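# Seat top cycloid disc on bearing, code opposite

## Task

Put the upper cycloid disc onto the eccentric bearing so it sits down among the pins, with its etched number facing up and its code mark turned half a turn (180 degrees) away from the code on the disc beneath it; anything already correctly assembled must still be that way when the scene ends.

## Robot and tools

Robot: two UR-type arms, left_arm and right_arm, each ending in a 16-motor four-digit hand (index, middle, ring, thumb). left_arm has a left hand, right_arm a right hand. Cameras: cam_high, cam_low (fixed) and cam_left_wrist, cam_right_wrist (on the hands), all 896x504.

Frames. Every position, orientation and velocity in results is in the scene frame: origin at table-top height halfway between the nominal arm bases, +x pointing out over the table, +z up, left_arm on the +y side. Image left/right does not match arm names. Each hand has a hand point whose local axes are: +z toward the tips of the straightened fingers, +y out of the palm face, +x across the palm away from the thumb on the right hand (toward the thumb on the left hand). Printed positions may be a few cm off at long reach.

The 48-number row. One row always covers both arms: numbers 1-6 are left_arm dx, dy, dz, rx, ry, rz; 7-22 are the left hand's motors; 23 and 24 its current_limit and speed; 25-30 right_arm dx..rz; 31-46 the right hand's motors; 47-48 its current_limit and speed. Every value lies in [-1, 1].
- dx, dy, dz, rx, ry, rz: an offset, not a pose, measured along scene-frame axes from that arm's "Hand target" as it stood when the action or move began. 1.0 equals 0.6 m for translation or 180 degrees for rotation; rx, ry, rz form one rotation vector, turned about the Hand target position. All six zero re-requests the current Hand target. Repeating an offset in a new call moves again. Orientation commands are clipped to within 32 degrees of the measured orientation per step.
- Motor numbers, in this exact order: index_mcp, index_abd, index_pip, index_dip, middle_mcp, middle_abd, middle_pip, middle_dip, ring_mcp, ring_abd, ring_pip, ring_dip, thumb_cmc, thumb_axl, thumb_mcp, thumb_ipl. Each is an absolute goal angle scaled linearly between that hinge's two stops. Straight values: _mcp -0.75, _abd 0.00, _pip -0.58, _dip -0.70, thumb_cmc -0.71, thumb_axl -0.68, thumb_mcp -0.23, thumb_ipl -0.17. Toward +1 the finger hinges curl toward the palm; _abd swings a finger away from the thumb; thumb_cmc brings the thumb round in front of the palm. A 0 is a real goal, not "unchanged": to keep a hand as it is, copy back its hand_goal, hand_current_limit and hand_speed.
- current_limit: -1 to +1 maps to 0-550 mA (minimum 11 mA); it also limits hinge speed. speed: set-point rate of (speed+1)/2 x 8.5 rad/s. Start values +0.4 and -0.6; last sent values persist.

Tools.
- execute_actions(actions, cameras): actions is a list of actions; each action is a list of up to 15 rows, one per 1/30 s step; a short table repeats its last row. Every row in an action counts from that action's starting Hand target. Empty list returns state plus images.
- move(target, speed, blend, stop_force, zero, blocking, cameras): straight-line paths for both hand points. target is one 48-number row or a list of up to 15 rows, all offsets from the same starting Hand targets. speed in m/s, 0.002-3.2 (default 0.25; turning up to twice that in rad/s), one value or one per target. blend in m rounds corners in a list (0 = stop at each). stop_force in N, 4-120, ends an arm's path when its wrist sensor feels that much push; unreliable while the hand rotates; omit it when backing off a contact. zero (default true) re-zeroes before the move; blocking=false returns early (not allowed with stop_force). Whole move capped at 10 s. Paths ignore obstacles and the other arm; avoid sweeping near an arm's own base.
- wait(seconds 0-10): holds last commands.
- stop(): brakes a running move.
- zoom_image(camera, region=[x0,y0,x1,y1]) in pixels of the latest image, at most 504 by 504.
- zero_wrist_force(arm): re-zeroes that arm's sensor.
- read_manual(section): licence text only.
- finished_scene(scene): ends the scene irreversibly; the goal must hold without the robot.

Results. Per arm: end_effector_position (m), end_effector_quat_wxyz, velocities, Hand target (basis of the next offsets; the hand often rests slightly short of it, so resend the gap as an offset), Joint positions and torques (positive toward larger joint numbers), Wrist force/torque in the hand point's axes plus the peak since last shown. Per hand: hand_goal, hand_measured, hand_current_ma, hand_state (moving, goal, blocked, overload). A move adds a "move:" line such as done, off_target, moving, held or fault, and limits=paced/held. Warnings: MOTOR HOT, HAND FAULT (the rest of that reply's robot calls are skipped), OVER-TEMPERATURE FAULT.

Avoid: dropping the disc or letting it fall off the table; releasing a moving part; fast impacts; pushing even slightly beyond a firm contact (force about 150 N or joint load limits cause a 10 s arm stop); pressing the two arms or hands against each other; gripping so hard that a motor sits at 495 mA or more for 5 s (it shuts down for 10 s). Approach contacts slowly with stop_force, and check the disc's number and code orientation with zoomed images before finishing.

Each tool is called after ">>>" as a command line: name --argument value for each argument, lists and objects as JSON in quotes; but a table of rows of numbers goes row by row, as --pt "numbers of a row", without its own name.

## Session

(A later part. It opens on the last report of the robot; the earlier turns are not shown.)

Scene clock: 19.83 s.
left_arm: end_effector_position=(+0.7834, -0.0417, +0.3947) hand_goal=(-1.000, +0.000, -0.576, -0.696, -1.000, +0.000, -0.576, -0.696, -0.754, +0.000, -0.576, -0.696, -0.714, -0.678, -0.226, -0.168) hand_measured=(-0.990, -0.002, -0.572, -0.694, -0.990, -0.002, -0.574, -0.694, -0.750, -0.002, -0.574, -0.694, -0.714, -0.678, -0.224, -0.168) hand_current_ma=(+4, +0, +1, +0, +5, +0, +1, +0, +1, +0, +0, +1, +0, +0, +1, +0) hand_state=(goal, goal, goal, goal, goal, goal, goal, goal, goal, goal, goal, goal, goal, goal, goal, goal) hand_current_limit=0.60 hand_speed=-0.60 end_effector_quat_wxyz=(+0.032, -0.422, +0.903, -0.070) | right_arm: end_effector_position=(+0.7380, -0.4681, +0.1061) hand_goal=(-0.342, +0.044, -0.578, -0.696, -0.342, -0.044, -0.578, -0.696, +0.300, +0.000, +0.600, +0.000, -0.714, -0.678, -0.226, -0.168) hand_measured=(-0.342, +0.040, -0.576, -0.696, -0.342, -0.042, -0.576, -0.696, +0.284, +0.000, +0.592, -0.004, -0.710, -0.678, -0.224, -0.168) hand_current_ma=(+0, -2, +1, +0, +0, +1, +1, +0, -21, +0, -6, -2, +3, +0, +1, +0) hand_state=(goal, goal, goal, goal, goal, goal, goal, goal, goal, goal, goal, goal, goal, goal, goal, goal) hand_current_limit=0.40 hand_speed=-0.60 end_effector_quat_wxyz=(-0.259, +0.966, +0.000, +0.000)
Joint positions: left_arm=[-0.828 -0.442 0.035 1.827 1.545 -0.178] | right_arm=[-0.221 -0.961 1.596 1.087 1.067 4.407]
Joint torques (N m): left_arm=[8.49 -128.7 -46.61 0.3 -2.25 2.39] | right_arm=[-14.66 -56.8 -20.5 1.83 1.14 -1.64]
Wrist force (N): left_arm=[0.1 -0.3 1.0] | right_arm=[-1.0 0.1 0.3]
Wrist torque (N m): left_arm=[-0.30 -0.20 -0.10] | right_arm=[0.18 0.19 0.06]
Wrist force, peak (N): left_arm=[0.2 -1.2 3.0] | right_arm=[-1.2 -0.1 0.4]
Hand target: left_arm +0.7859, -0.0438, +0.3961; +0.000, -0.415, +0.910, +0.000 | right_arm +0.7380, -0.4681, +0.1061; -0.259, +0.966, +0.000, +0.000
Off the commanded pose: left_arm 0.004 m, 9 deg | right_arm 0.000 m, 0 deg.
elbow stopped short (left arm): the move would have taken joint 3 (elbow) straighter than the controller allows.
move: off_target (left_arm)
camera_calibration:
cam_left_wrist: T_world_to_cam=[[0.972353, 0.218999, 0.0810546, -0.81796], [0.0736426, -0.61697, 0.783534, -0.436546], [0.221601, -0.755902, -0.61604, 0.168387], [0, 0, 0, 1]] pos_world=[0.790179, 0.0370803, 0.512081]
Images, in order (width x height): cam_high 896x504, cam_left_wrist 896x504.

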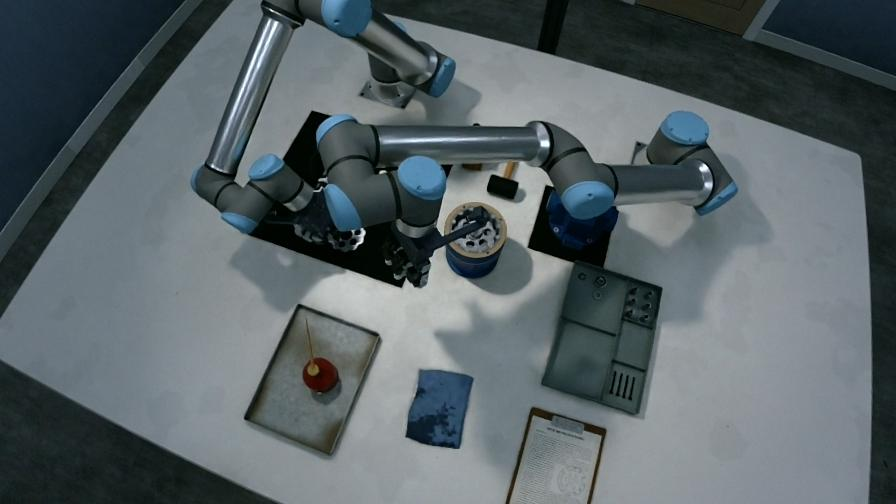

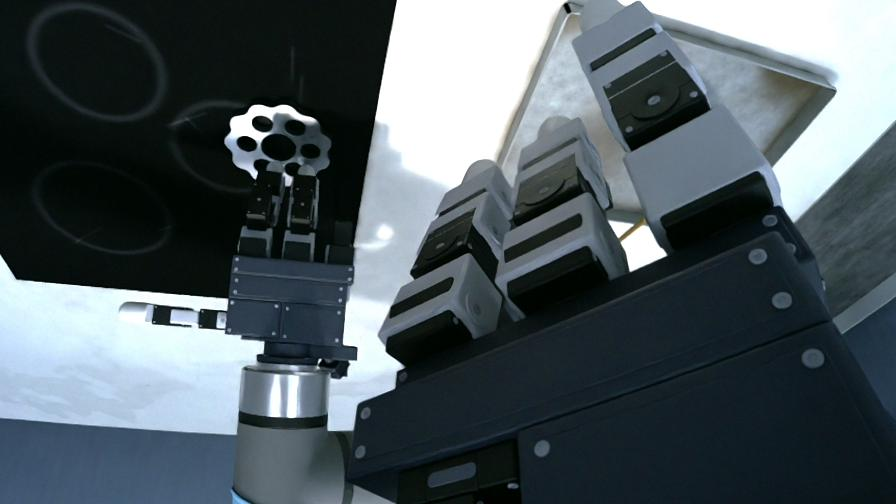

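>>> move --target '[0,0,0,0,0,0,-1,0,-0.576,-0.696,-1,0,-0.576,-0.696,-0.754,0,-0.576,-0.696,-0.714,-0.678,-0.226,-0.168,0.6,-0.6,-0.0292,-0.0165,0,0,0,0,-0.342,0.044,-0.577,-0.696,-0.342,-0.044,-0.577,-0.696,0.3,0,0.6,0,-0.714,-0.678,-0.226,-0.168,0.4,-0.6]' --speed 0.1 --cameras '["cam_left_wrist"]'

>>> zoom_image --camera "cam_left_wrist" --region '[210, 90, 350, 210]'

Scene clock: 21.70 s.
left_arm: end_effector_position=(+0.7835, -0.0417, +0.3947) hand_goal=(-1.000, +0.000, -0.576, -0.696, -1.000, +0.000, -0.576, -0.696, -0.754, +0.000, -0.576, -0.696, -0.714, -0.678, -0.226, -0.168) hand_measured=(-0.990, -0.002, -0.572, -0.694, -0.990, -0.002, -0.574, -0.694, -0.750, -0.002, -0.574, -0.694, -0.714, -0.678, -0.224, -0.168) hand_current_ma=(+4, +0, +1, +0, +5, +0, +1, +0, +1, +0, +0, +1, +0, +0, +1, +0) hand_state=(goal, goal, goal, goal, goal, goal, goal, goal, goal, goal, goal, goal, goal, goal, goal, goal) hand_current_limit=0.60 hand_speed=-0.60 end_effector_quat_wxyz=(+0.032, -0.422, +0.903, -0.070) | right_arm: end_effector_position=(+0.7205, -0.4779, +0.1061) hand_goal=(-0.342, +0.044, -0.578, -0.696, -0.342, -0.044, -0.578, -0.696, +0.300, +0.000, +0.600, +0.000, -0.714, -0.678, -0.226, -0.168) hand_measured=(-0.342, +0.040, -0.576, -0.696, -0.342, -0.042, -0.576, -0.696, +0.284, +0.000, +0.592, -0.004, -0.710, -0.678, -0.224, -0.168) hand_current_ma=(+0, -2, +1, +0, +0, +1, +1, +0, -21, +0, -6, -2, +3, +0, +1, +0) hand_state=(goal, goal, goal, goal, goal, goal, goal, goal, goal, goal, goal, goal, goal, goal, goal, goal) hand_current_limit=0.40 hand_speed=-0.60 end_effector_quat_wxyz=(-0.259, +0.966, +0.000, +0.000)
Joint positions: left_arm=[-0.828 -0.442 0.035 1.826 1.545 -0.178] | right_arm=[-0.242 -0.983 1.638 1.079 1.07 4.384]
Joint torques (N m): left_arm=[4.6 -129.66 -46.65 0.33 -2.16 3.43] | right_arm=[-14.89 -93.89 -21.29 1.8 1.18 -3.07]
Wrist force (N): left_arm=[0.0 -0.1 1.2] | right_arm=[-1.0 0.1 0.1]
Wrist torque (N m): left_arm=[-0.29 -0.19 -0.12] | right_arm=[0.21 0.19 0.08]
Wrist force, peak (N): left_arm=[0.1 0.2 1.3] | right_arm=[-1.4 0.2 0.0]
Hand target: left_arm +0.7859, -0.0438, +0.3961; +0.000, -0.415, +0.910, +0.000 | right_arm +0.7205, -0.4780, +0.1061; -0.259, +0.966, +0.000, +0.000
Off the commanded pose: left_arm 0.003 m, 9 deg | right_arm 0.000 m, 0 deg.
elbow stopped short (left arm): the move would have taken joint 3 (elbow) straighter than the controller allows.
move: off_target (left_arm)
camera_calibration:
cam_left_wrist: T_world_to_cam=[[0.972357, 0.218886, 0.0813013, -0.818085], [0.0733233, -0.616811, 0.783688, -0.436379], [0.221686, -0.756064, -0.61581, 0.168208], [0, 0, 0, 1]] pos_world=[0.790178, 0.0370805, 0.512081]
Images, in order (width x height): cam_left_wrist 896x504.

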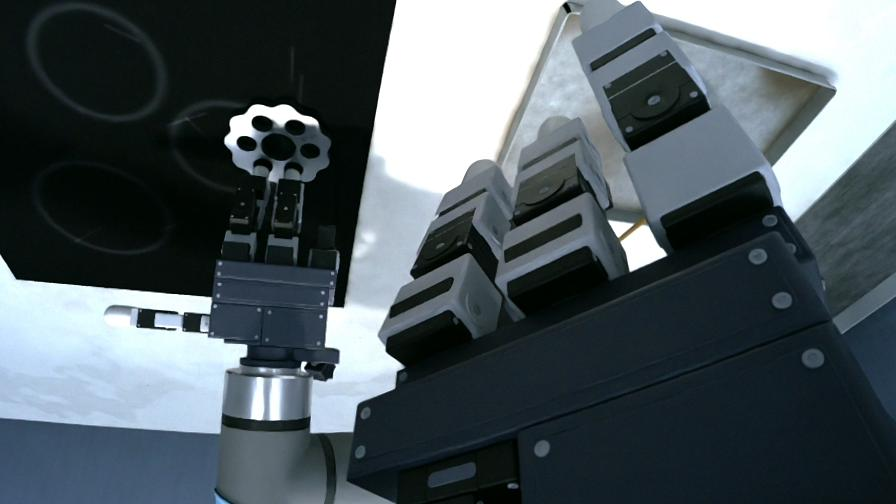

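Scaled by 3.600 from the camera's 896x504 image, which has a finer 1280x720 frame.

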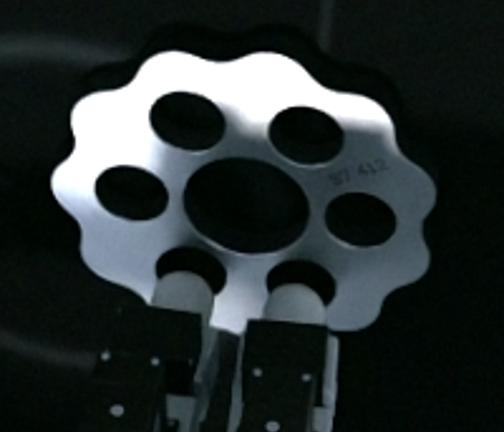

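>>> move --pt "0 0 0 0 0 0 -1 0 -0.576 -0.696 -1 0 -0.576 -0.696 -0.754 0 -0.576 -0.696 -0.714 -0.678 -0.226 -0.168 0.6 -0.6 0 -0.0067 -0.005 0 0 0 -0.342 0.044 -0.577 -0.696 -0.342 -0.044 -0.577 -0.696 0.3 0 0.6 0 -0.714 -0.678 -0.226 -0.168 0.4 -0.6" --pt "0 0 0 0 0 0 -1 0 -0.576 -0.696 -1 0 -0.576 -0.696 -0.754 0 -0.576 -0.696 -0.714 -0.678 -0.226 -0.168 0.6 -0.6 0 -0.0067 -0.0252 0 0 0 -0.342 0.044 -0.577 -0.696 -0.342 -0.044 -0.577 -0.696 0.3 0 0.6 0 -0.714 -0.678 -0.226 -0.168 0.4 -0.6" --speed 0.02 --stop_force 8 --cameras '["cam_left_wrist"]'

>>> zoom_image --camera "cam_left_wrist" --region '[210, 90, 350, 210]'

Scene clock: 24.17 s.
left_arm: end_effector_position=(+0.7835, -0.0417, +0.3947) hand_goal=(-1.000, +0.000, -0.576, -0.696, -1.000, +0.000, -0.576, -0.696, -0.754, +0.000, -0.576, -0.696, -0.714, -0.678, -0.226, -0.168) hand_measured=(-0.990, -0.002, -0.572, -0.694, -0.990, -0.002, -0.574, -0.694, -0.750, -0.002, -0.574, -0.694, -0.714, -0.678, -0.224, -0.168) hand_current_ma=(+4, +0, +1, +0, +5, +0, +1, +0, +1, +0, +0, +1, +0, +0, +1, +0) hand_state=(goal, goal, goal, goal, goal, goal, goal, goal, goal, goal, goal, goal, goal, goal, goal, goal) hand_current_limit=0.60 hand_speed=-0.60 end_effector_quat_wxyz=(+0.032, -0.422, +0.903, -0.070) | right_arm: end_effector_position=(+0.7205, -0.4820, +0.0910) hand_goal=(-0.342, +0.044, -0.578, -0.696, -0.342, -0.044, -0.578, -0.696, +0.300, +0.000, +0.600, +0.000, -0.714, -0.678, -0.226, -0.168) hand_measured=(-0.346, +0.042, -0.580, -0.696, -0.346, -0.042, -0.580, -0.696, +0.284, +0.000, +0.592, -0.004, -0.710, -0.678, -0.224, -0.168) hand_current_ma=(-3, -1, -1, +0, -4, +1, -1, +0, -21, +0, -6, -2, +3, +0, +1, +0) hand_state=(goal, goal, goal, goal, goal, goal, goal, goal, goal, goal, goal, goal, goal, goal, goal, goal) hand_current_limit=0.40 hand_speed=-0.60 end_effector_quat_wxyz=(-0.259, +0.966, +0.000, +0.000)
Joint positions: left_arm=[-0.828 -0.442 0.035 1.826 1.545 -0.178] | right_arm=[-0.248 -0.967 1.644 1.059 1.071 4.377]
Joint torques (N m): left_arm=[-5.37 -129.27 -46.53 0.42 -2.06 3.46] | right_arm=[-16.93 -55.96 -19.23 1.82 1.31 -2.36]
Wrist force (N): left_arm=[0.2 0.1 0.9] | right_arm=[-0.8 -0.9 0.5]
Wrist torque (N m): left_arm=[-0.24 -0.21 -0.11] | right_arm=[0.23 0.21 0.07]
Wrist force, peak (N): left_arm=[0.2 -0.2 1.4] | right_arm=[-0.7 -1.0 0.6]
Hand target: left_arm +0.7859, -0.0438, +0.3961; +0.000, -0.415, +0.910, +0.000 | right_arm +0.7205, -0.4820, +0.0910; -0.259, +0.966, +0.000, +0.000
Off the commanded pose: left_arm 0.003 m, 9 deg | right_arm 0.000 m, 0 deg.
elbow stopped short (left arm): the move would have taken joint 3 (elbow) straighter than the controller allows.
move: off_target (left_arm)
camera_calibration:
cam_left_wrist: T_world_to_cam=[[0.972357, 0.218886, 0.0813013, -0.818085], [0.0733233, -0.616811, 0.783688, -0.436379], [0.221686, -0.756064, -0.61581, 0.168208], [0, 0, 0, 1]] pos_world=[0.790178, 0.0370805, 0.512081]
Images, in order (width x height): cam_left_wrist 896x504.

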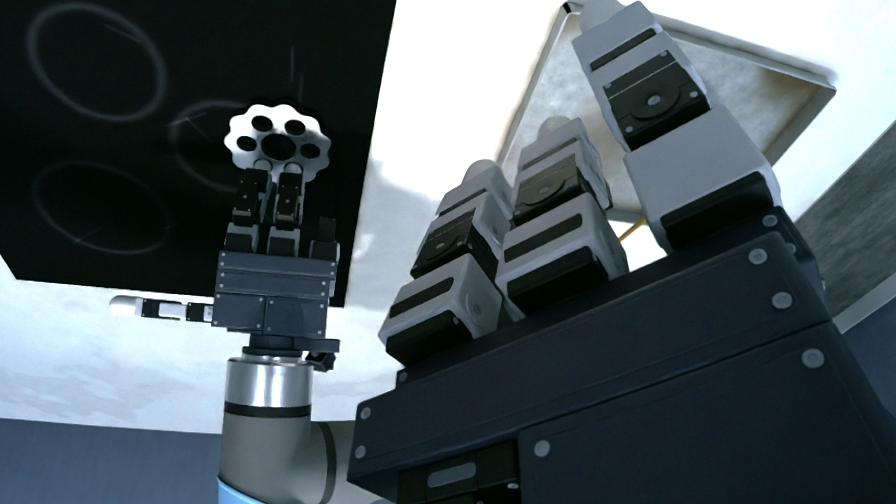

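Scaled by 3.600 from the camera's 896x504 image, which has a finer 1280x720 frame.

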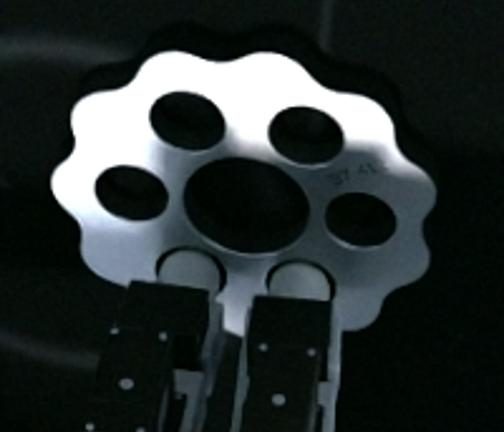

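>>> move --pt "0 0 0 0 0 0 -1 0 -0.576 -0.696 -1 0 -0.576 -0.696 -0.754 0 -0.576 -0.696 -0.714 -0.678 -0.226 -0.168 0.6 -0.6 -0.1008 0.0633 0 0 0 -0.1667 -0.342 0.044 -0.577 -0.696 -0.342 -0.044 -0.577 -0.696 0.3 0 0.6 0 -0.714 -0.678 -0.226 -0.168 0.4 -0.6" --pt "0 0 0 0 0 0 -1 0 -0.576 -0.696 -1 0 -0.576 -0.696 -0.754 0 -0.576 -0.696 -0.714 -0.678 -0.226 -0.168 0.6 -0.6 -0.1808 0.1617 0 0 0 -0.3333 -0.342 0.044 -0.577 -0.696 -0.342 -0.044 -0.577 -0.696 0.3 0 0.6 0 -0.714 -0.678 -0.226 -0.168 0.4 -0.6" --speed 0.12 --blend '[0.02,0]' --cameras '["cam_left_wrist","cam_high"]'

>>> zoom_image --camera "cam_left_wrist" --region '[170, 90, 350, 210]'

Scene clock: 29.50 s.
left_arm: end_effector_position=(+0.7835, -0.0417, +0.3947) hand_goal=(-1.000, +0.000, -0.576, -0.696, -1.000, +0.000, -0.576, -0.696, -0.754, +0.000, -0.576, -0.696, -0.714, -0.678, -0.226, -0.168) hand_measured=(-0.990, -0.002, -0.572, -0.694, -0.990, -0.002, -0.574, -0.694, -0.750, -0.002, -0.574, -0.694, -0.714, -0.678, -0.224, -0.168) hand_current_ma=(+4, +0, +1, +0, +5, +0, +1, +0, +1, +0, +0, +1, +0, +0, +1, +0) hand_state=(goal, goal, goal, goal, goal, goal, goal, goal, goal, goal, goal, goal, goal, goal, goal, goal) hand_current_limit=0.60 hand_speed=-0.60 end_effector_quat_wxyz=(+0.032, -0.422, +0.903, -0.070) | right_arm: end_effector_position=(+0.6120, -0.3850, +0.0910) hand_goal=(-0.342, +0.044, -0.578, -0.696, -0.342, -0.044, -0.578, -0.696, +0.300, +0.000, +0.600, +0.000, -0.714, -0.678, -0.226, -0.168) hand_measured=(-0.324, +0.060, -0.566, -0.690, -0.348, -0.024, -0.580, -0.696, +0.284, +0.000, +0.592, -0.004, -0.710, -0.678, -0.224, -0.168) hand_current_ma=(+26, +18, +13, +4, -5, +22, -1, +0, -21, +0, -6, -2, +3, +0, +1, +0) hand_state=(goal, goal, goal, goal, goal, goal, goal, goal, goal, goal, goal, goal, goal, goal, goal, goal) hand_current_limit=0.40 hand_speed=-0.60 end_effector_quat_wxyz=(-0.225, +0.836, -0.483, +0.129)
Joint positions: left_arm=[-0.828 -0.442 0.035 1.826 1.545 -0.178] | right_arm=[-0.146 -1.266 1.97 0.455 1.236 5.639]
Joint torques (N m): left_arm=[-6.6 -130.19 -46.4 0.27 -1.64 3.42] | right_arm=[18.33 -72.3 -18.86 1.21 0.84 3.49]
Wrist force (N): left_arm=[0.1 0.0 1.0] | right_arm=[1.6 -0.6 -0.5]
Wrist torque (N m): left_arm=[-0.27 -0.20 -0.11] | right_arm=[0.06 0.42 -0.11]
Wrist force, peak (N): left_arm=[-0.1 0.1 1.5] | right_arm=[1.1 1.4 -1.4]
Hand target: left_arm +0.7859, -0.0438, +0.3961; +0.000, -0.415, +0.910, +0.000 | right_arm +0.6120, -0.3850, +0.0910; -0.224, +0.836, -0.483, +0.129
Off the commanded pose: left_arm 0.003 m, 9 deg | right_arm 0.000 m, 0 deg.
elbow stopped short (left arm): the move would have taken joint 3 (elbow) straighter than the controller allows.
move: off_target (left_arm)
camera_calibration:
cam_left_wrist: T_world_to_cam=[[0.972357, 0.218886, 0.0813013, -0.818085], [0.0733233, -0.616811, 0.783688, -0.436379], [0.221686, -0.756064, -0.61581, 0.168208], [0, 0, 0, 1]] pos_world=[0.790178, 0.0370805, 0.512081]
Images, in order (width x height): cam_high 896x504, cam_left_wrist 896x504.

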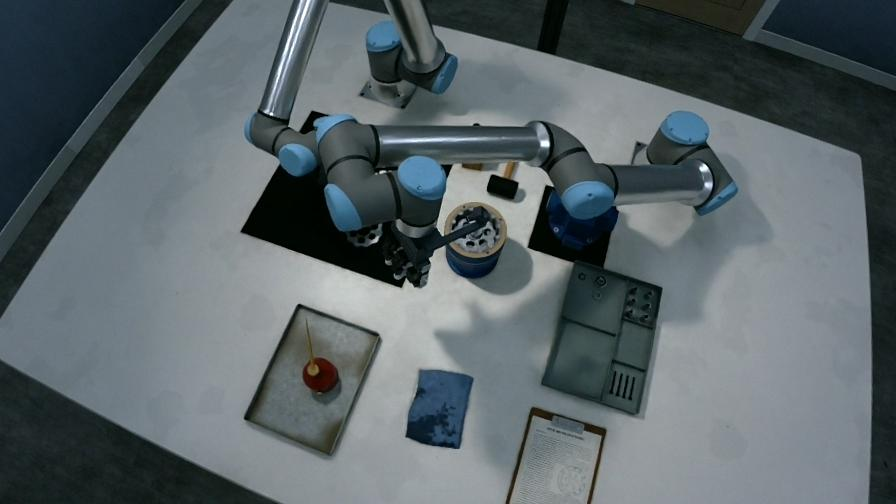

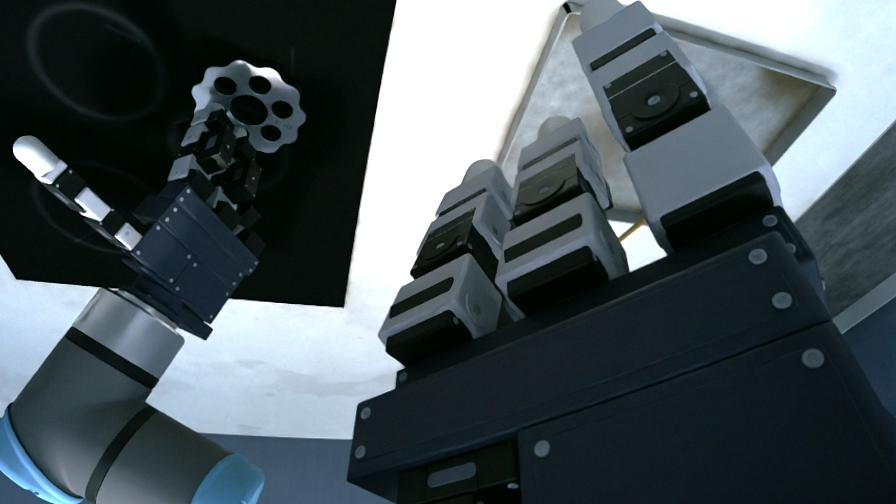

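Scaled by 2.800 from the camera's 896x504 image, which has a finer 1280x720 frame.

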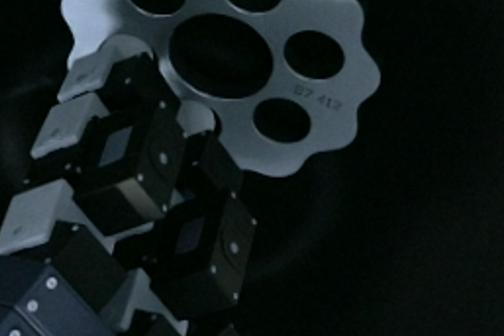

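>>> move --pt "0 0 0 0 0 0 -1 0 -0.576 -0.696 -1 0 -0.576 -0.696 -0.754 0 -0.576 -0.696 -0.714 -0.678 -0.226 -0.168 0.6 -0.6 0 0 0.045 0 0 0 -0.342 0.044 -0.577 -0.696 -0.342 -0.044 -0.577 -0.696 0.3 0 0.6 0 -0.714 -0.678 -0.226 -0.168 0.4 -0.6" --pt "0 0 0 0 0 0 -1 0 -0.576 -0.696 -1 0 -0.576 -0.696 -0.754 0 -0.576 -0.696 -0.714 -0.678 -0.226 -0.168 0.6 -0.6 0.13 -0.075 0.045 0 0 0.3333 -0.342 0.044 -0.577 -0.696 -0.342 -0.044 -0.577 -0.696 0.3 0 0.6 0 -0.714 -0.678 -0.226 -0.168 0.4 -0.6" --pt "0 0 0 0 0 0 -1 0 -0.576 -0.696 -1 0 -0.576 -0.696 -0.754 0 -0.576 -0.696 -0.714 -0.678 -0.226 -0.168 0.6 -0.6 0.13 -0.075 0.025 0 0 0.3333 -0.342 0.044 -0.577 -0.696 -0.342 -0.044 -0.577 -0.696 0.3 0 0.6 0 -0.714 -0.678 -0.226 -0.168 0.4 -0.6" --speed '[0.06,0.3,0.06]' --blend '[0,0.003,0]' --cameras '["cam_left_wrist"]'

>>> zoom_image --camera "cam_left_wrist" --region '[180, 40, 320, 170]'

Scene clock: 32.97 s.
left_arm: end_effector_position=(+0.7835, -0.0417, +0.3947) hand_goal=(-1.000, +0.000, -0.576, -0.696, -1.000, +0.000, -0.576, -0.696, -0.754, +0.000, -0.576, -0.696, -0.714, -0.678, -0.226, -0.168) hand_measured=(-0.990, -0.002, -0.572, -0.694, -0.990, -0.002, -0.574, -0.694, -0.750, -0.002, -0.574, -0.694, -0.714, -0.678, -0.224, -0.168) hand_current_ma=(+4, +0, +1, +0, +5, +0, +1, +0, +1, +0, +0, +1, +0, +0, +1, +0) hand_state=(goal, goal, goal, goal, goal, goal, goal, goal, goal, goal, goal, goal, goal, goal, goal, goal) hand_current_limit=0.60 hand_speed=-0.60 end_effector_quat_wxyz=(+0.032, -0.422, +0.903, -0.070) | right_arm: end_effector_position=(+0.6900, -0.4300, +0.1061) hand_goal=(-0.342, +0.044, -0.578, -0.696, -0.342, -0.044, -0.578, -0.696, +0.300, +0.000, +0.600, +0.000, -0.714, -0.678, -0.226, -0.168) hand_measured=(-0.336, +0.046, -0.574, -0.694, -0.344, -0.042, -0.580, -0.696, +0.284, +0.000, +0.592, -0.004, -0.710, -0.678, -0.224, -0.168) hand_current_ma=(+4, +1, +2, +2, +0, +1, -1, +0, -21, +0, -6, -2, +3, +0, +1, +0) hand_state=(goal, goal, goal, goal, goal, goal, goal, goal, goal, goal, goal, goal, goal, goal, goal, goal) hand_current_limit=0.40 hand_speed=-0.60 end_effector_quat_wxyz=(-0.259, +0.966, +0.000, +0.000)
Joint positions: left_arm=[-0.828 -0.442 0.035 1.826 1.545 -0.178] | right_arm=[-0.183 -1.027 1.705 1.023 1.062 4.45]
Joint torques (N m): left_arm=[-6.09 -130.78 -46.84 0.42 -1.72 3.48] | right_arm=[17.52 -52.58 -19.26 2.09 1.21 -2.48]
Wrist force (N): left_arm=[0.0 0.0 0.8] | right_arm=[-0.7 0.1 -0.1]
Wrist torque (N m): left_arm=[-0.25 -0.18 -0.12] | right_arm=[0.21 0.19 0.04]
Wrist force, peak (N): left_arm=[0.1 -0.1 1.3] | right_arm=[1.9 -0.2 -0.4]
Hand target: left_arm +0.7859, -0.0438, +0.3961; +0.000, -0.415, +0.910, +0.000 | right_arm +0.6900, -0.4300, +0.1060; -0.259, +0.966, +0.000, +0.000
Off the commanded pose: left_arm 0.003 m, 9 deg | right_arm 0.000 m, 0 deg.
elbow stopped short (left arm): the move would have taken joint 3 (elbow) straighter than the controller allows.
move: off_target (left_arm)
camera_calibration:
cam_left_wrist: T_world_to_cam=[[0.972357, 0.218886, 0.0813013, -0.818085], [0.0733233, -0.616811, 0.783688, -0.436379], [0.221686, -0.756064, -0.61581, 0.168208], [0, 0, 0, 1]] pos_world=[0.790178, 0.0370805, 0.512081]
Images, in order (width x height): cam_left_wrist 896x504.

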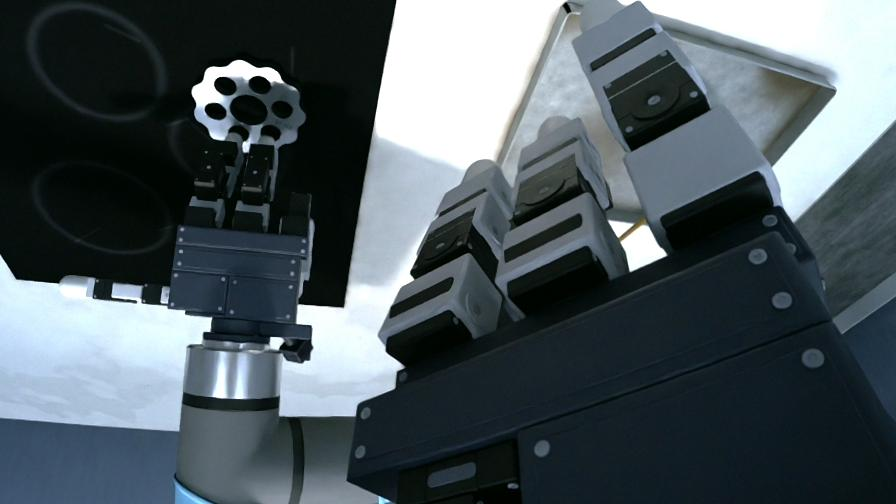

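Scaled by 3.600 from the camera's 896x504 image, which has a finer 1280x720 frame.

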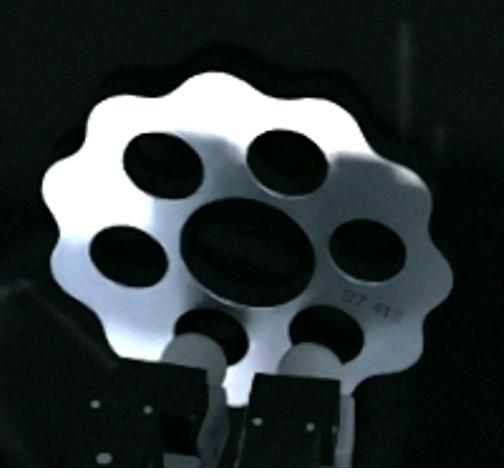

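>>> move --pt "0 0 0 0 0 0 -1 0 -0.576 -0.696 -1 0 -0.576 -0.696 -0.754 0 -0.576 -0.696 -0.714 -0.678 -0.226 -0.168 0.6 -0.6 0.0303 0.005 0 0 0 0.0667 -0.342 0.044 -0.577 -0.696 -0.342 -0.044 -0.577 -0.696 0.3 0 0.6 0 -0.714 -0.678 -0.226 -0.168 0.4 -0.6" --pt "0 0 0 0 0 0 -1 0 -0.576 -0.696 -1 0 -0.576 -0.696 -0.754 0 -0.576 -0.696 -0.714 -0.678 -0.226 -0.168 0.6 -0.6 0.0303 0.005 -0.0252 0 0 0.0667 -0.342 0.044 -0.577 -0.696 -0.342 -0.044 -0.577 -0.696 0.3 0 0.6 0 -0.714 -0.678 -0.226 -0.168 0.4 -0.6" --speed '[0.1,0.03]' --stop_force 9 --cameras '["cam_left_wrist"]'

>>> zoom_image --camera "cam_left_wrist" --region '[180, 40, 320, 170]'

Scene clock: 36.43 s.
left_arm: end_effector_position=(+0.7835, -0.0417, +0.3947) hand_goal=(-1.000, +0.000, -0.576, -0.696, -1.000, +0.000, -0.576, -0.696, -0.754, +0.000, -0.576, -0.696, -0.714, -0.678, -0.226, -0.168) hand_measured=(-0.990, -0.002, -0.572, -0.694, -0.990, -0.002, -0.574, -0.694, -0.750, -0.002, -0.574, -0.694, -0.714, -0.678, -0.224, -0.168) hand_current_ma=(+4, +0, +1, +0, +5, +0, +1, +0, +1, +0, +0, +1, +0, +0, +1, +0) hand_state=(goal, goal, goal, goal, goal, goal, goal, goal, goal, goal, goal, goal, goal, goal, goal, goal) hand_current_limit=0.60 hand_speed=-0.60 end_effector_quat_wxyz=(+0.032, -0.422, +0.903, -0.070) | right_arm: end_effector_position=(+0.7082, -0.4270, +0.0908) hand_goal=(-0.342, +0.044, -0.578, -0.696, -0.342, -0.044, -0.578, -0.696, +0.300, +0.000, +0.600, +0.000, -0.714, -0.678, -0.226, -0.168) hand_measured=(-0.342, +0.026, -0.578, -0.694, -0.340, -0.054, -0.578, -0.696, +0.284, +0.000, +0.592, -0.004, -0.710, -0.678, -0.224, -0.168) hand_current_ma=(+0, -19, +0, +1, +1, -8, +0, +0, -21, +0, -6, -2, +3, +0, +1, +0) hand_state=(goal, goal, goal, goal, goal, goal, goal, goal, goal, goal, goal, goal, goal, goal, goal, goal) hand_current_limit=0.40 hand_speed=-0.60 end_effector_quat_wxyz=(-0.258, +0.961, +0.101, -0.027)
Joint positions: left_arm=[-0.828 -0.442 0.035 1.826 1.545 -0.178] | right_arm=[-0.161 -0.964 1.656 1.109 1.095 4.241]
Joint torques (N m): left_arm=[-7.59 -130.11 -45.59 0.36 -1.45 3.41] | right_arm=[18.11 -55.74 -20.13 1.28 0.48 -2.94]
Wrist force (N): left_arm=[0.1 0.0 1.1] | right_arm=[-3.2 -0.8 -0.7]
Wrist torque (N m): left_arm=[-0.26 -0.20 -0.11] | right_arm=[0.17 0.02 0.01]
Wrist force, peak (N): left_arm=[-0.2 0.2 1.4] | right_arm=[-3.3 -0.1 -0.7]
Hand target: left_arm +0.7859, -0.0438, +0.3961; +0.000, -0.415, +0.910, +0.000 | right_arm +0.7082, -0.4270, +0.0908; -0.258, +0.961, +0.101, -0.027
Off the commanded pose: left_arm 0.003 m, 9 deg | right_arm 0.000 m, 0 deg.
elbow stopped short (left arm): the move would have taken joint 3 (elbow) straighter than the controller allows.
move: off_target (left_arm)
camera_calibration:
cam_left_wrist: T_world_to_cam=[[0.972357, 0.218886, 0.0813013, -0.818085], [0.0733233, -0.616811, 0.783688, -0.436379], [0.221686, -0.756064, -0.61581, 0.168208], [0, 0, 0, 1]] pos_world=[0.790178, 0.0370805, 0.512081]
Images, in order (width x height): cam_left_wrist 896x504.

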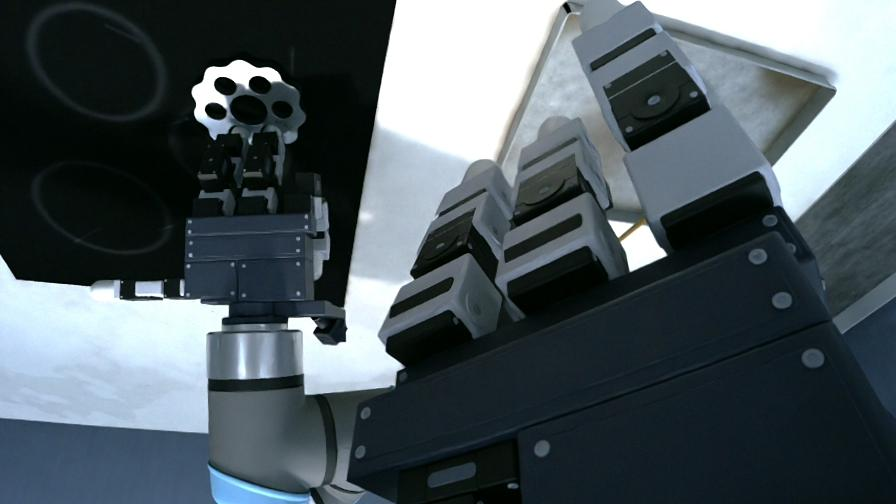

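Scaled by 3.600 from the camera's 896x504 image, which has a finer 1280x720 frame.

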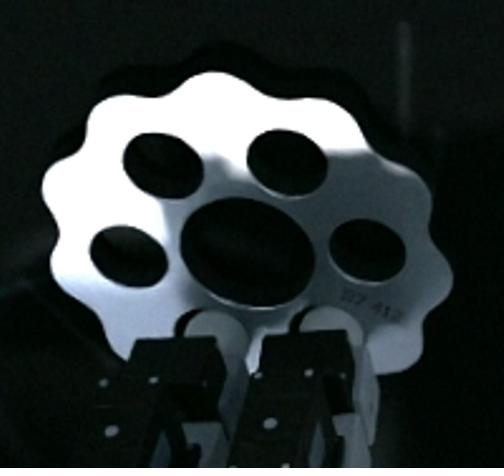

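>>> move --pt "0 0 0 0 0 0 -1 0 -0.576 -0.696 -1 0 -0.576 -0.696 -0.754 0 -0.576 -0.696 -0.714 -0.678 -0.226 -0.168 0.6 -0.6 -0.1163 0.058 0 0 0 -0.2 -0.342 0.044 -0.577 -0.696 -0.342 -0.044 -0.577 -0.696 0.3 0 0.6 0 -0.714 -0.678 -0.226 -0.168 0.4 -0.6" --pt "0 0 0 0 0 0 -1 0 -0.576 -0.696 -1 0 -0.576 -0.696 -0.754 0 -0.576 -0.696 -0.714 -0.678 -0.226 -0.168 0.6 -0.6 -0.2103 0.17 0 0 0 -0.4 -0.342 0.044 -0.577 -0.696 -0.342 -0.044 -0.577 -0.696 0.3 0 0.6 0 -0.714 -0.678 -0.226 -0.168 0.4 -0.6" --pt "0 0 0 0 0 0 -1 0 -0.576 -0.696 -1 0 -0.576 -0.696 -0.754 0 -0.576 -0.696 -0.714 -0.678 -0.226 -0.168 0.6 -0.6 -0.2103 0.17 0.045 0 0 -0.4 -0.342 0.044 -0.577 -0.696 -0.342 -0.044 -0.577 -0.696 0.3 0 0.6 0 -0.714 -0.678 -0.226 -0.168 0.4 -0.6" --speed '[0.14,0.14,0.06]' --blend '[0.02,0,0]' --cameras '["cam_left_wrist"]'

>>> zoom_image --camera "cam_left_wrist" --region '[150, 0, 320, 140]'

Scene clock: 42.50 s.
left_arm: end_effector_position=(+0.7835, -0.0417, +0.3947) hand_goal=(-1.000, +0.000, -0.576, -0.696, -1.000, +0.000, -0.576, -0.696, -0.754, +0.000, -0.576, -0.696, -0.714, -0.678, -0.226, -0.168) hand_measured=(-0.990, -0.002, -0.572, -0.694, -0.990, -0.002, -0.574, -0.694, -0.750, -0.002, -0.574, -0.694, -0.714, -0.678, -0.224, -0.168) hand_current_ma=(+4, +0, +1, +0, +5, +0, +1, +0, +1, +0, +0, +1, +0, +0, +1, +0) hand_state=(goal, goal, goal, goal, goal, goal, goal, goal, goal, goal, goal, goal, goal, goal, goal, goal) hand_current_limit=0.60 hand_speed=-0.60 end_effector_quat_wxyz=(+0.032, -0.422, +0.903, -0.070) | right_arm: end_effector_position=(+0.5820, -0.3250, +0.1177) hand_goal=(-0.342, +0.044, -0.578, -0.696, -0.342, -0.044, -0.578, -0.696, +0.300, +0.000, +0.600, +0.000, -0.714, -0.678, -0.226, -0.168) hand_measured=(-0.336, +0.046, -0.574, -0.694, -0.344, -0.040, -0.580, -0.698, +0.284, +0.000, +0.592, -0.004, -0.710, -0.678, -0.224, -0.168) hand_current_ma=(+4, +1, +2, +2, -1, +2, -1, +0, -21, +0, -6, -2, +3, +0, +1, +0) hand_state=(goal, goal, goal, goal, goal, goal, goal, goal, goal, goal, goal, goal, goal, goal, goal, goal) hand_current_limit=0.40 hand_speed=-0.60 end_effector_quat_wxyz=(-0.224, +0.836, -0.483, +0.129)
Joint positions: left_arm=[-0.828 -0.442 0.035 1.826 1.545 -0.178] | right_arm=[-0.036 -1.328 1.987 0.467 1.282 5.745]
Joint torques (N m): left_arm=[-7.02 -130.27 -44.86 0.41 -0.95 3.44] | right_arm=[12.07 -68.01 -41.29 6.32 1.51 1.9]
Wrist force (N): left_arm=[0.2 0.1 1.1] | right_arm=[-0.5 0.1 0.1]
Wrist torque (N m): left_arm=[-0.26 -0.21 -0.10] | right_arm=[0.12 0.15 -0.14]
Wrist force, peak (N): left_arm=[0.0 -0.1 1.5] | right_arm=[-3.2 -0.6 -0.6]
Hand target: left_arm +0.7859, -0.0438, +0.3961; +0.000, -0.415, +0.910, +0.000 | right_arm +0.5820, -0.3250, +0.1178; -0.224, +0.836, -0.483, +0.129
Off the commanded pose: left_arm 0.003 m, 9 deg | right_arm 0.000 m, 0 deg.
elbow stopped short (left arm): the move would have taken joint 3 (elbow) straighter than the controller allows.
move: off_target (left_arm)
camera_calibration:
cam_left_wrist: T_world_to_cam=[[0.972357, 0.218886, 0.0813013, -0.818085], [0.0733233, -0.616811, 0.783688, -0.436379], [0.221686, -0.756064, -0.61581, 0.168208], [0, 0, 0, 1]] pos_world=[0.790178, 0.0370805, 0.512081]
Images, in order (width x height): cam_left_wrist 896x504.

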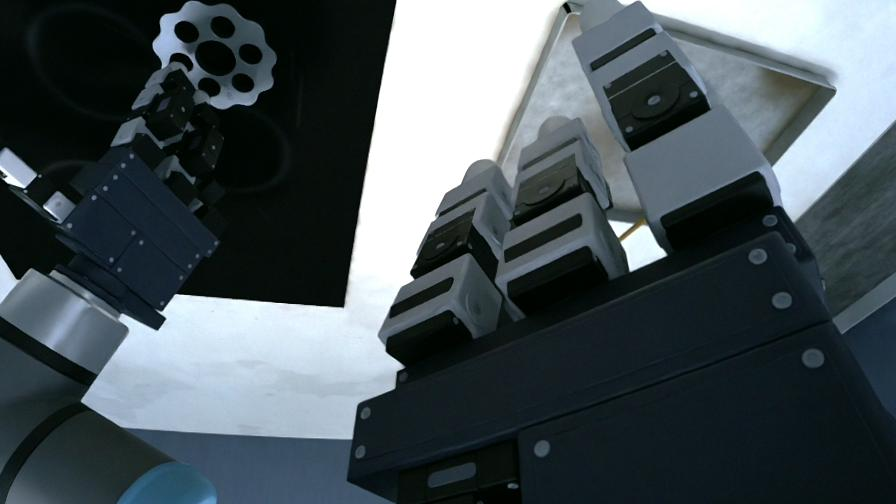

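Scaled by 2.965 from the camera's 896x504 image, which has a finer 1280x720 frame.

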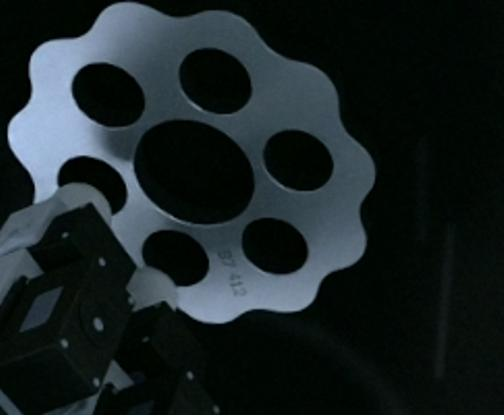

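>>> move --pt "0 0 0 0 0 0 -1 0 -0.576 -0.696 -1 0 -0.576 -0.696 -0.754 0 -0.576 -0.696 -0.714 -0.678 -0.226 -0.168 0.6 -0.6 0.1633 -0.0667 0 0 0 0.4167 -0.342 0.044 -0.577 -0.696 -0.342 -0.044 -0.577 -0.696 0.3 0 0.6 0 -0.714 -0.678 -0.226 -0.168 0.4 -0.6" --pt "0 0 0 0 0 0 -1 0 -0.576 -0.696 -1 0 -0.576 -0.696 -0.754 0 -0.576 -0.696 -0.714 -0.678 -0.226 -0.168 0.6 -0.6 0.1633 -0.0667 -0.0197 0 0 0.4167 -0.342 0.044 -0.577 -0.696 -0.342 -0.044 -0.577 -0.696 0.3 0 0.6 0 -0.714 -0.678 -0.226 -0.168 0.4 -0.6" --speed '[0.35,0.06]' --cameras '["cam_left_wrist"]'

>>> zoom_image --camera "cam_left_wrist" --region '[150, 0, 290, 130]'

Scene clock: 47.07 s.
left_arm: end_effector_position=(+0.7835, -0.0417, +0.3947) hand_goal=(-1.000, +0.000, -0.576, -0.696, -1.000, +0.000, -0.576, -0.696, -0.754, +0.000, -0.576, -0.696, -0.714, -0.678, -0.226, -0.168) hand_measured=(-0.990, -0.002, -0.572, -0.694, -0.990, -0.002, -0.574, -0.694, -0.750, -0.002, -0.574, -0.694, -0.714, -0.678, -0.224, -0.168) hand_current_ma=(+4, +0, +1, +0, +5, +0, +1, +0, +1, +0, +0, +1, +0, +0, +1, +0) hand_state=(goal, goal, goal, goal, goal, goal, goal, goal, goal, goal, goal, goal, goal, goal, goal, goal) hand_current_limit=0.60 hand_speed=-0.60 end_effector_quat_wxyz=(+0.032, -0.422, +0.903, -0.070) | right_arm: end_effector_position=(+0.6800, -0.3650, +0.1061) hand_goal=(-0.342, +0.044, -0.578, -0.696, -0.342, -0.044, -0.578, -0.696, +0.300, +0.000, +0.600, +0.000, -0.714, -0.678, -0.226, -0.168) hand_measured=(-0.338, +0.046, -0.574, -0.694, -0.344, -0.042, -0.580, -0.698, +0.284, +0.000, +0.592, -0.004, -0.710, -0.678, -0.224, -0.168) hand_current_ma=(+4, +1, +2, +2, +0, +1, -1, +0, -21, +0, -6, -2, +3, +0, +1, +0) hand_state=(goal, goal, goal, goal, goal, goal, goal, goal, goal, goal, goal, goal, goal, goal, goal, goal) hand_current_limit=0.40 hand_speed=-0.60 end_effector_quat_wxyz=(-0.257, +0.958, +0.126, -0.034)
Joint positions: left_arm=[-0.828 -0.442 0.035 1.826 1.545 -0.178] | right_arm=[-0.072 -1.008 1.694 1.096 1.087 4.281]
Joint torques (N m): left_arm=[-6.06 -130.01 -44.66 0.51 -0.64 3.32] | right_arm=[16.22 -52.89 -19.17 1.89 1.22 -2.85]
Wrist force (N): left_arm=[0.0 -0.3 1.2] | right_arm=[-0.7 0.3 0.0]
Wrist torque (N m): left_arm=[-0.32 -0.18 -0.11] | right_arm=[0.25 0.13 0.10]
Wrist force, peak (N): left_arm=[0.3 -0.2 1.4] | right_arm=[-0.7 0.7 0.4]
Hand target: left_arm +0.7859, -0.0438, +0.3961; +0.000, -0.415, +0.910, +0.000 | right_arm +0.6800, -0.3650, +0.1060; -0.257, +0.958, +0.126, -0.034
Off the commanded pose: left_arm 0.003 m, 9 deg | right_arm 0.000 m, 0 deg.
elbow stopped short (left arm): the move would have taken joint 3 (elbow) straighter than the controller allows.
move: off_target (left_arm)
camera_calibration:
cam_left_wrist: T_world_to_cam=[[0.972357, 0.218886, 0.0813013, -0.818085], [0.0733233, -0.616811, 0.783688, -0.436379], [0.221686, -0.756064, -0.61581, 0.168208], [0, 0, 0, 1]] pos_world=[0.790178, 0.0370805, 0.512081]
Images, in order (width x height): cam_left_wrist 896x504.

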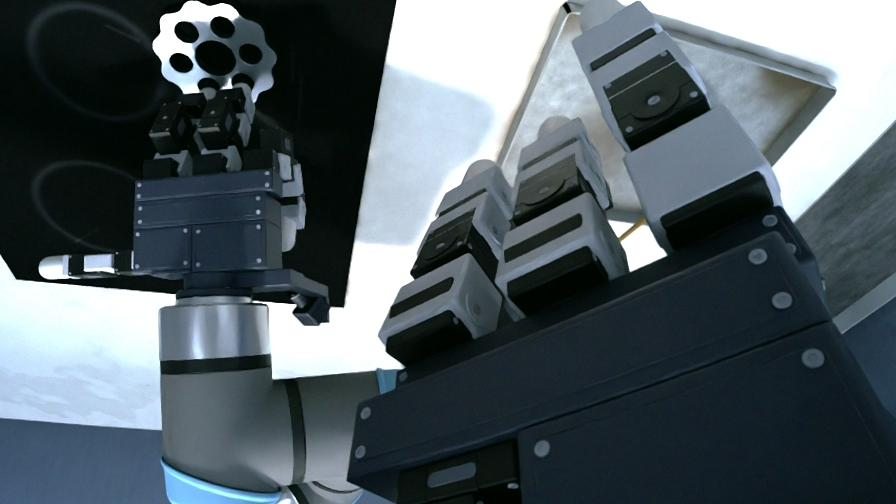

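Scaled by 3.600 from the camera's 896x504 image, which has a finer 1280x720 frame.

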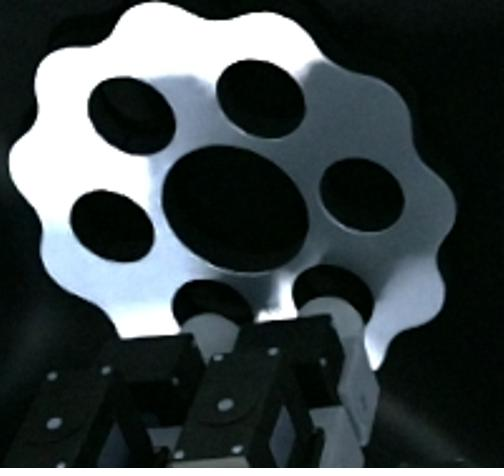

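>>> move --pt "0 0 0 0 0 0 -1 0 -0.576 -0.696 -1 0 -0.576 -0.696 -0.754 0 -0.576 -0.696 -0.714 -0.678 -0.226 -0.168 0.6 -0.6 -0.0033 0 0 0 0 0 -0.342 0.044 -0.577 -0.696 -0.342 -0.044 -0.577 -0.696 0.3 0 0.6 0 -0.714 -0.678 -0.226 -0.168 0.4 -0.6" --pt "0 0 0 0 0 0 -1 0 -0.576 -0.696 -1 0 -0.576 -0.696 -0.754 0 -0.576 -0.696 -0.714 -0.678 -0.226 -0.168 0.6 -0.6 -0.0033 0 -0.0253 0 0 0 -0.342 0.044 -0.577 -0.696 -0.342 -0.044 -0.577 -0.696 0.3 0 0.6 0 -0.714 -0.678 -0.226 -0.168 0.4 -0.6" --speed '[0.1,0.03]' --stop_force 9

Scene clock: 48.90 s.
left_arm: end_effector_position=(+0.7835, -0.0417, +0.3947) hand_goal=(-1.000, +0.000, -0.576, -0.696, -1.000, +0.000, -0.576, -0.696, -0.754, +0.000, -0.576, -0.696, -0.714, -0.678, -0.226, -0.168) hand_measured=(-0.990, -0.002, -0.572, -0.694, -0.990, -0.002, -0.574, -0.694, -0.750, -0.002, -0.574, -0.694, -0.714, -0.678, -0.224, -0.168) hand_current_ma=(+4, +0, +1, +0, +5, +0, +1, +0, +1, +0, +0, +1, +0, +0, +1, +0) hand_state=(goal, goal, goal, goal, goal, goal, goal, goal, goal, goal, goal, goal, goal, goal, goal, goal) hand_current_limit=0.60 hand_speed=-0.60 end_effector_quat_wxyz=(+0.032, -0.422, +0.903, -0.070) | right_arm: end_effector_position=(+0.6780, -0.3650, +0.0908) hand_goal=(-0.342, +0.044, -0.578, -0.696, -0.342, -0.044, -0.578, -0.696, +0.300, +0.000, +0.600, +0.000, -0.714, -0.678, -0.226, -0.168) hand_measured=(-0.338, +0.046, -0.574, -0.694, -0.344, -0.042, -0.580, -0.698, +0.284, +0.000, +0.592, -0.004, -0.710, -0.678, -0.224, -0.168) hand_current_ma=(+4, +1, +2, +2, +0, +1, -1, +0, -21, +0, -6, -2, +3, +0, +1, +0) hand_state=(goal, goal, goal, goal, goal, goal, goal, goal, goal, goal, goal, goal, goal, goal, goal, goal) hand_current_limit=0.40 hand_speed=-0.60 end_effector_quat_wxyz=(-0.257, +0.958, +0.126, -0.034)
Joint positions: left_arm=[-0.828 -0.442 0.035 1.826 1.545 -0.178] | right_arm=[-0.073 -0.994 1.705 1.072 1.087 4.28]
Joint torques (N m): left_arm=[-6.23 -129.04 -44.64 0.45 -0.73 3.41] | right_arm=[-17.29 -53.78 -18.66 2.1 1.14 -1.7]
Wrist force (N): left_arm=[0.2 0.2 0.7] | right_arm=[-0.8 0.3 -0.3]
Wrist torque (N m): left_arm=[-0.22 -0.22 -0.11] | right_arm=[0.26 0.16 0.07]
Wrist force, peak (N): left_arm=[0.3 0.0 1.3] | right_arm=[-0.7 0.6 0.5]
Hand target: left_arm +0.7859, -0.0438, +0.3961; +0.000, -0.415, +0.910, +0.000 | right_arm +0.6780, -0.3650, +0.0908; -0.257, +0.958, +0.126, -0.034
Off the commanded pose: left_arm 0.003 m, 9 deg | right_arm 0.000 m, 0 deg.
elbow stopped short (left arm): the move would have taken joint 3 (elbow) straighter than the controller allows.
move: off_target (left_arm)

>>> move --pt "0 0 0 0 0 0 -1 0 -0.576 -0.696 -1 0 -0.576 -0.696 -0.754 0 -0.576 -0.696 -0.714 -0.678 -0.226 -0.168 0.6 -0.6 -0.0997 0.0212 0 0 0 -0.1611 -0.342 0.044 -0.577 -0.696 -0.342 -0.044 -0.577 -0.696 0.3 0 0.6 0 -0.714 -0.678 -0.226 -0.168 0.4 -0.6" --pt "0 0 0 0 0 0 -1 0 -0.576 -0.696 -1 0 -0.576 -0.696 -0.754 0 -0.576 -0.696 -0.714 -0.678 -0.226 -0.168 0.6 -0.6 -0.199 0.0737 0 0 0 -0.3222 -0.342 0.044 -0.577 -0.696 -0.342 -0.044 -0.577 -0.696 0.3 0 0.6 0 -0.714 -0.678 -0.226 -0.168 0.4 -0.6" --pt "-0.24 0.073 0 0 0 0 -1 0 -0.576 -0.696 -1 0 -0.576 -0.696 -0.754 0 -0.576 -0.696 -0.714 -0.678 -0.226 -0.168 0.6 -0.6 -0.2727 0.1537 0 0 0 -0.4833 -0.342 0.044 -0.577 -0.696 -0.342 -0.044 -0.577 -0.696 0.3 0 0.6 0 -0.714 -0.678 -0.226 -0.168 0.4 -0.6" --pt "-0.24 0.073 0 0 0 0 -1 0 -0.576 -0.696 -1 0 -0.576 -0.696 -0.754 0 -0.576 -0.696 -0.714 -0.678 -0.226 -0.168 0.6 -0.6 -0.2727 0.1537 0.045 0 0 -0.4833 -0.342 0.044 -0.577 -0.696 -0.342 -0.044 -0.577 -0.696 0.3 0 0.6 0 -0.714 -0.678 -0.226 -0.168 0.4 -0.6" --speed '[0.14,0.14,0.14,0.06]' --blend '[0.02,0.02,0,0]' --cameras '["all"]'

Scene clock: 56.03 s.
left_arm: end_effector_position=(+0.6419, +0.0000, +0.3961) hand_goal=(-1.000, +0.000, -0.576, -0.696, -1.000, +0.000, -0.576, -0.696, -0.754, +0.000, -0.576, -0.696, -0.714, -0.678, -0.226, -0.168) hand_measured=(-0.990, -0.002, -0.572, -0.694, -0.990, -0.002, -0.574, -0.694, -0.750, -0.002, -0.574, -0.694, -0.714, -0.678, -0.224, -0.168) hand_current_ma=(+4, +0, +1, +0, +5, +0, +1, +0, +1, +0, +0, +1, +0, +0, +1, +0) hand_state=(goal, goal, goal, goal, goal, goal, goal, goal, goal, goal, goal, goal, goal, goal, goal, goal) hand_current_limit=0.60 hand_speed=-0.60 end_effector_quat_wxyz=(+0.000, -0.415, +0.910, +0.000) | right_arm: end_effector_position=(+0.5143, -0.2728, +0.1177) hand_goal=(-0.342, +0.044, -0.578, -0.696, -0.342, -0.044, -0.578, -0.696, +0.300, +0.000, +0.600, +0.000, -0.714, -0.678, -0.226, -0.168) hand_measured=(-0.336, +0.046, -0.574, -0.694, -0.344, -0.040, -0.580, -0.698, +0.284, +0.000, +0.592, -0.004, -0.710, -0.678, -0.224, -0.168) hand_current_ma=(+4, +1, +2, +2, -1, +2, -1, -2, -21, +0, -6, -2, +3, +0, +1, +0) hand_state=(goal, goal, goal, goal, goal, goal, goal, goal, goal, goal, goal, goal, goal, goal, goal, goal) hand_current_limit=0.40 hand_speed=-0.60 end_effector_quat_wxyz=(-0.210, +0.781, -0.568, +0.152)
Joint positions: left_arm=[-0.917 -0.832 0.816 1.587 1.571 -0.25] | right_arm=[0.091 -1.42 2.089 0.393 1.437 6.049]
Joint torques (N m): left_arm=[-12.2 -112.48 -33.98 0.65 -2.04 -2.56] | right_arm=[9.88 -61.5 -41.08 5.85 1.55 1.97]
Wrist force (N): left_arm=[0.2 -0.5 0.7] | right_arm=[-0.8 -0.4 0.4]
Wrist torque (N m): left_arm=[-0.29 -0.18 -0.06] | right_arm=[0.05 0.21 -0.20]
Wrist force, peak (N): left_arm=[-0.1 -0.3 1.6] | right_arm=[2.2 0.7 -1.2]
Hand target: left_arm +0.6419, +0.0000, +0.3961; +0.000, -0.415, +0.910, +0.000 | right_arm +0.5144, -0.2728, +0.1178; -0.210, +0.781, -0.568, +0.152
Off the commanded pose: left_arm 0.000 m, 0 deg | right_arm 0.000 m, 0 deg.
elbow stopped short (left arm): the move would have taken joint 3 (elbow) straighter than the controller allows.
move: done
camera_calibration:
cam_left_wrist: T_world_to_cam=[[0.980266, 0.197372, -0.0110811, -0.658137], [0.14774, -0.694215, 0.704442, -0.417749], [0.131345, -0.692177, -0.709676, 0.32722], [0, 0, 0, 1]] pos_world=[0.663889, 0.0663848, 0.519206]
cam_right_wrist: T_world_to_cam=[[-0.727924, 0.581671, -0.363024, 0.615351], [-0.10068, 0.433039, 0.895735, 0.0209931], [0.678226, 0.688576, -0.256657, -0.00803126], [0, 0, 0, 1]] pos_world=[0.455489, -0.361492, 0.202522]

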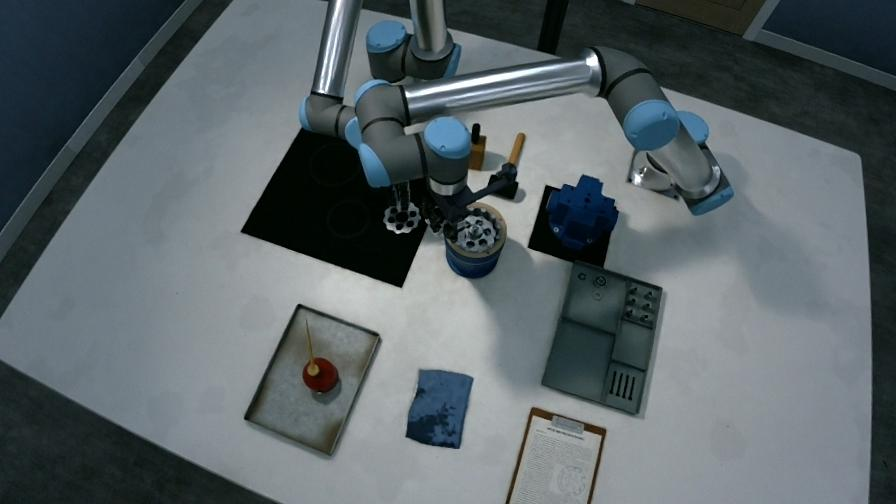

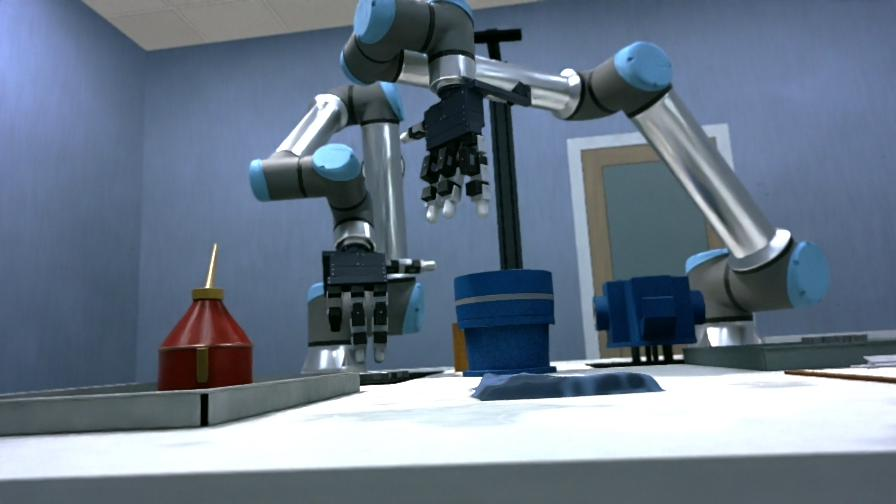

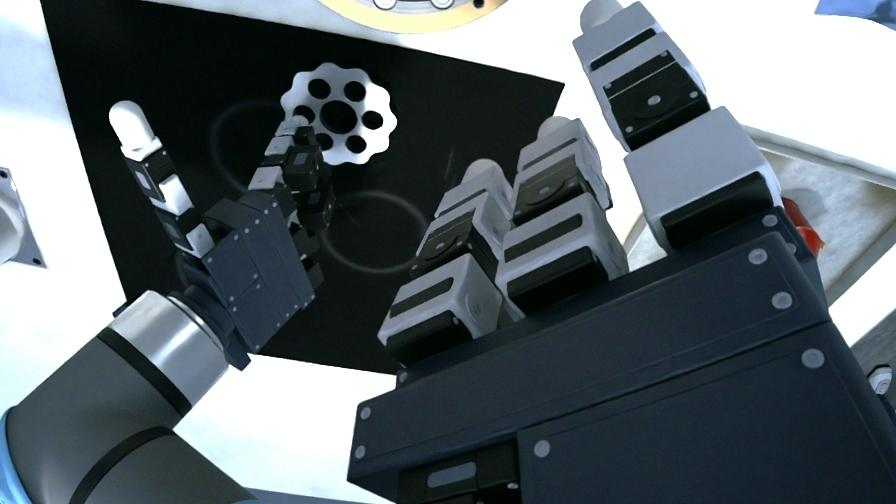

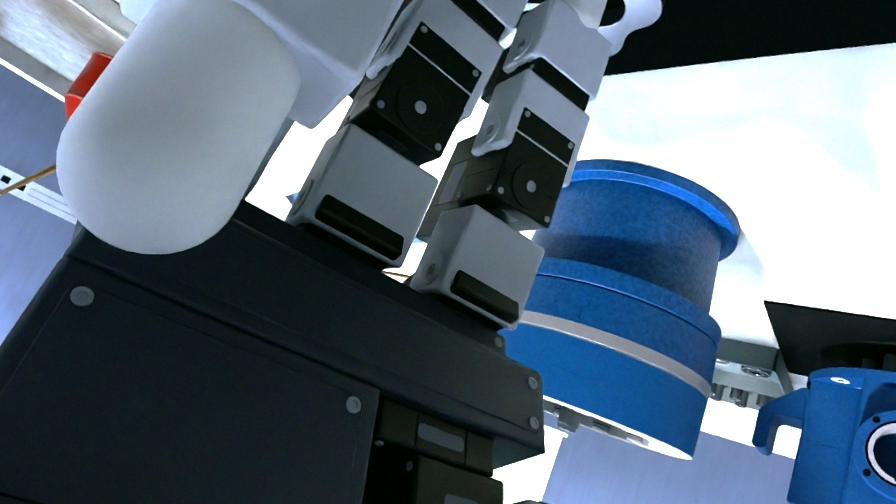

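>>> zoom_image --camera "cam_left_wrist" --region '[270, 50, 410, 180]'

Scaled by 3.600 from the camera's 896x504 image, which has a finer 1280x720 frame.

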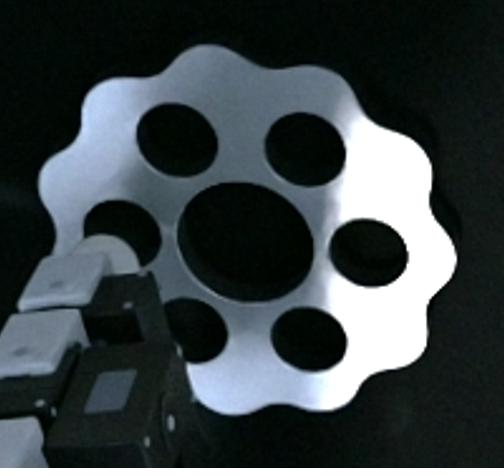

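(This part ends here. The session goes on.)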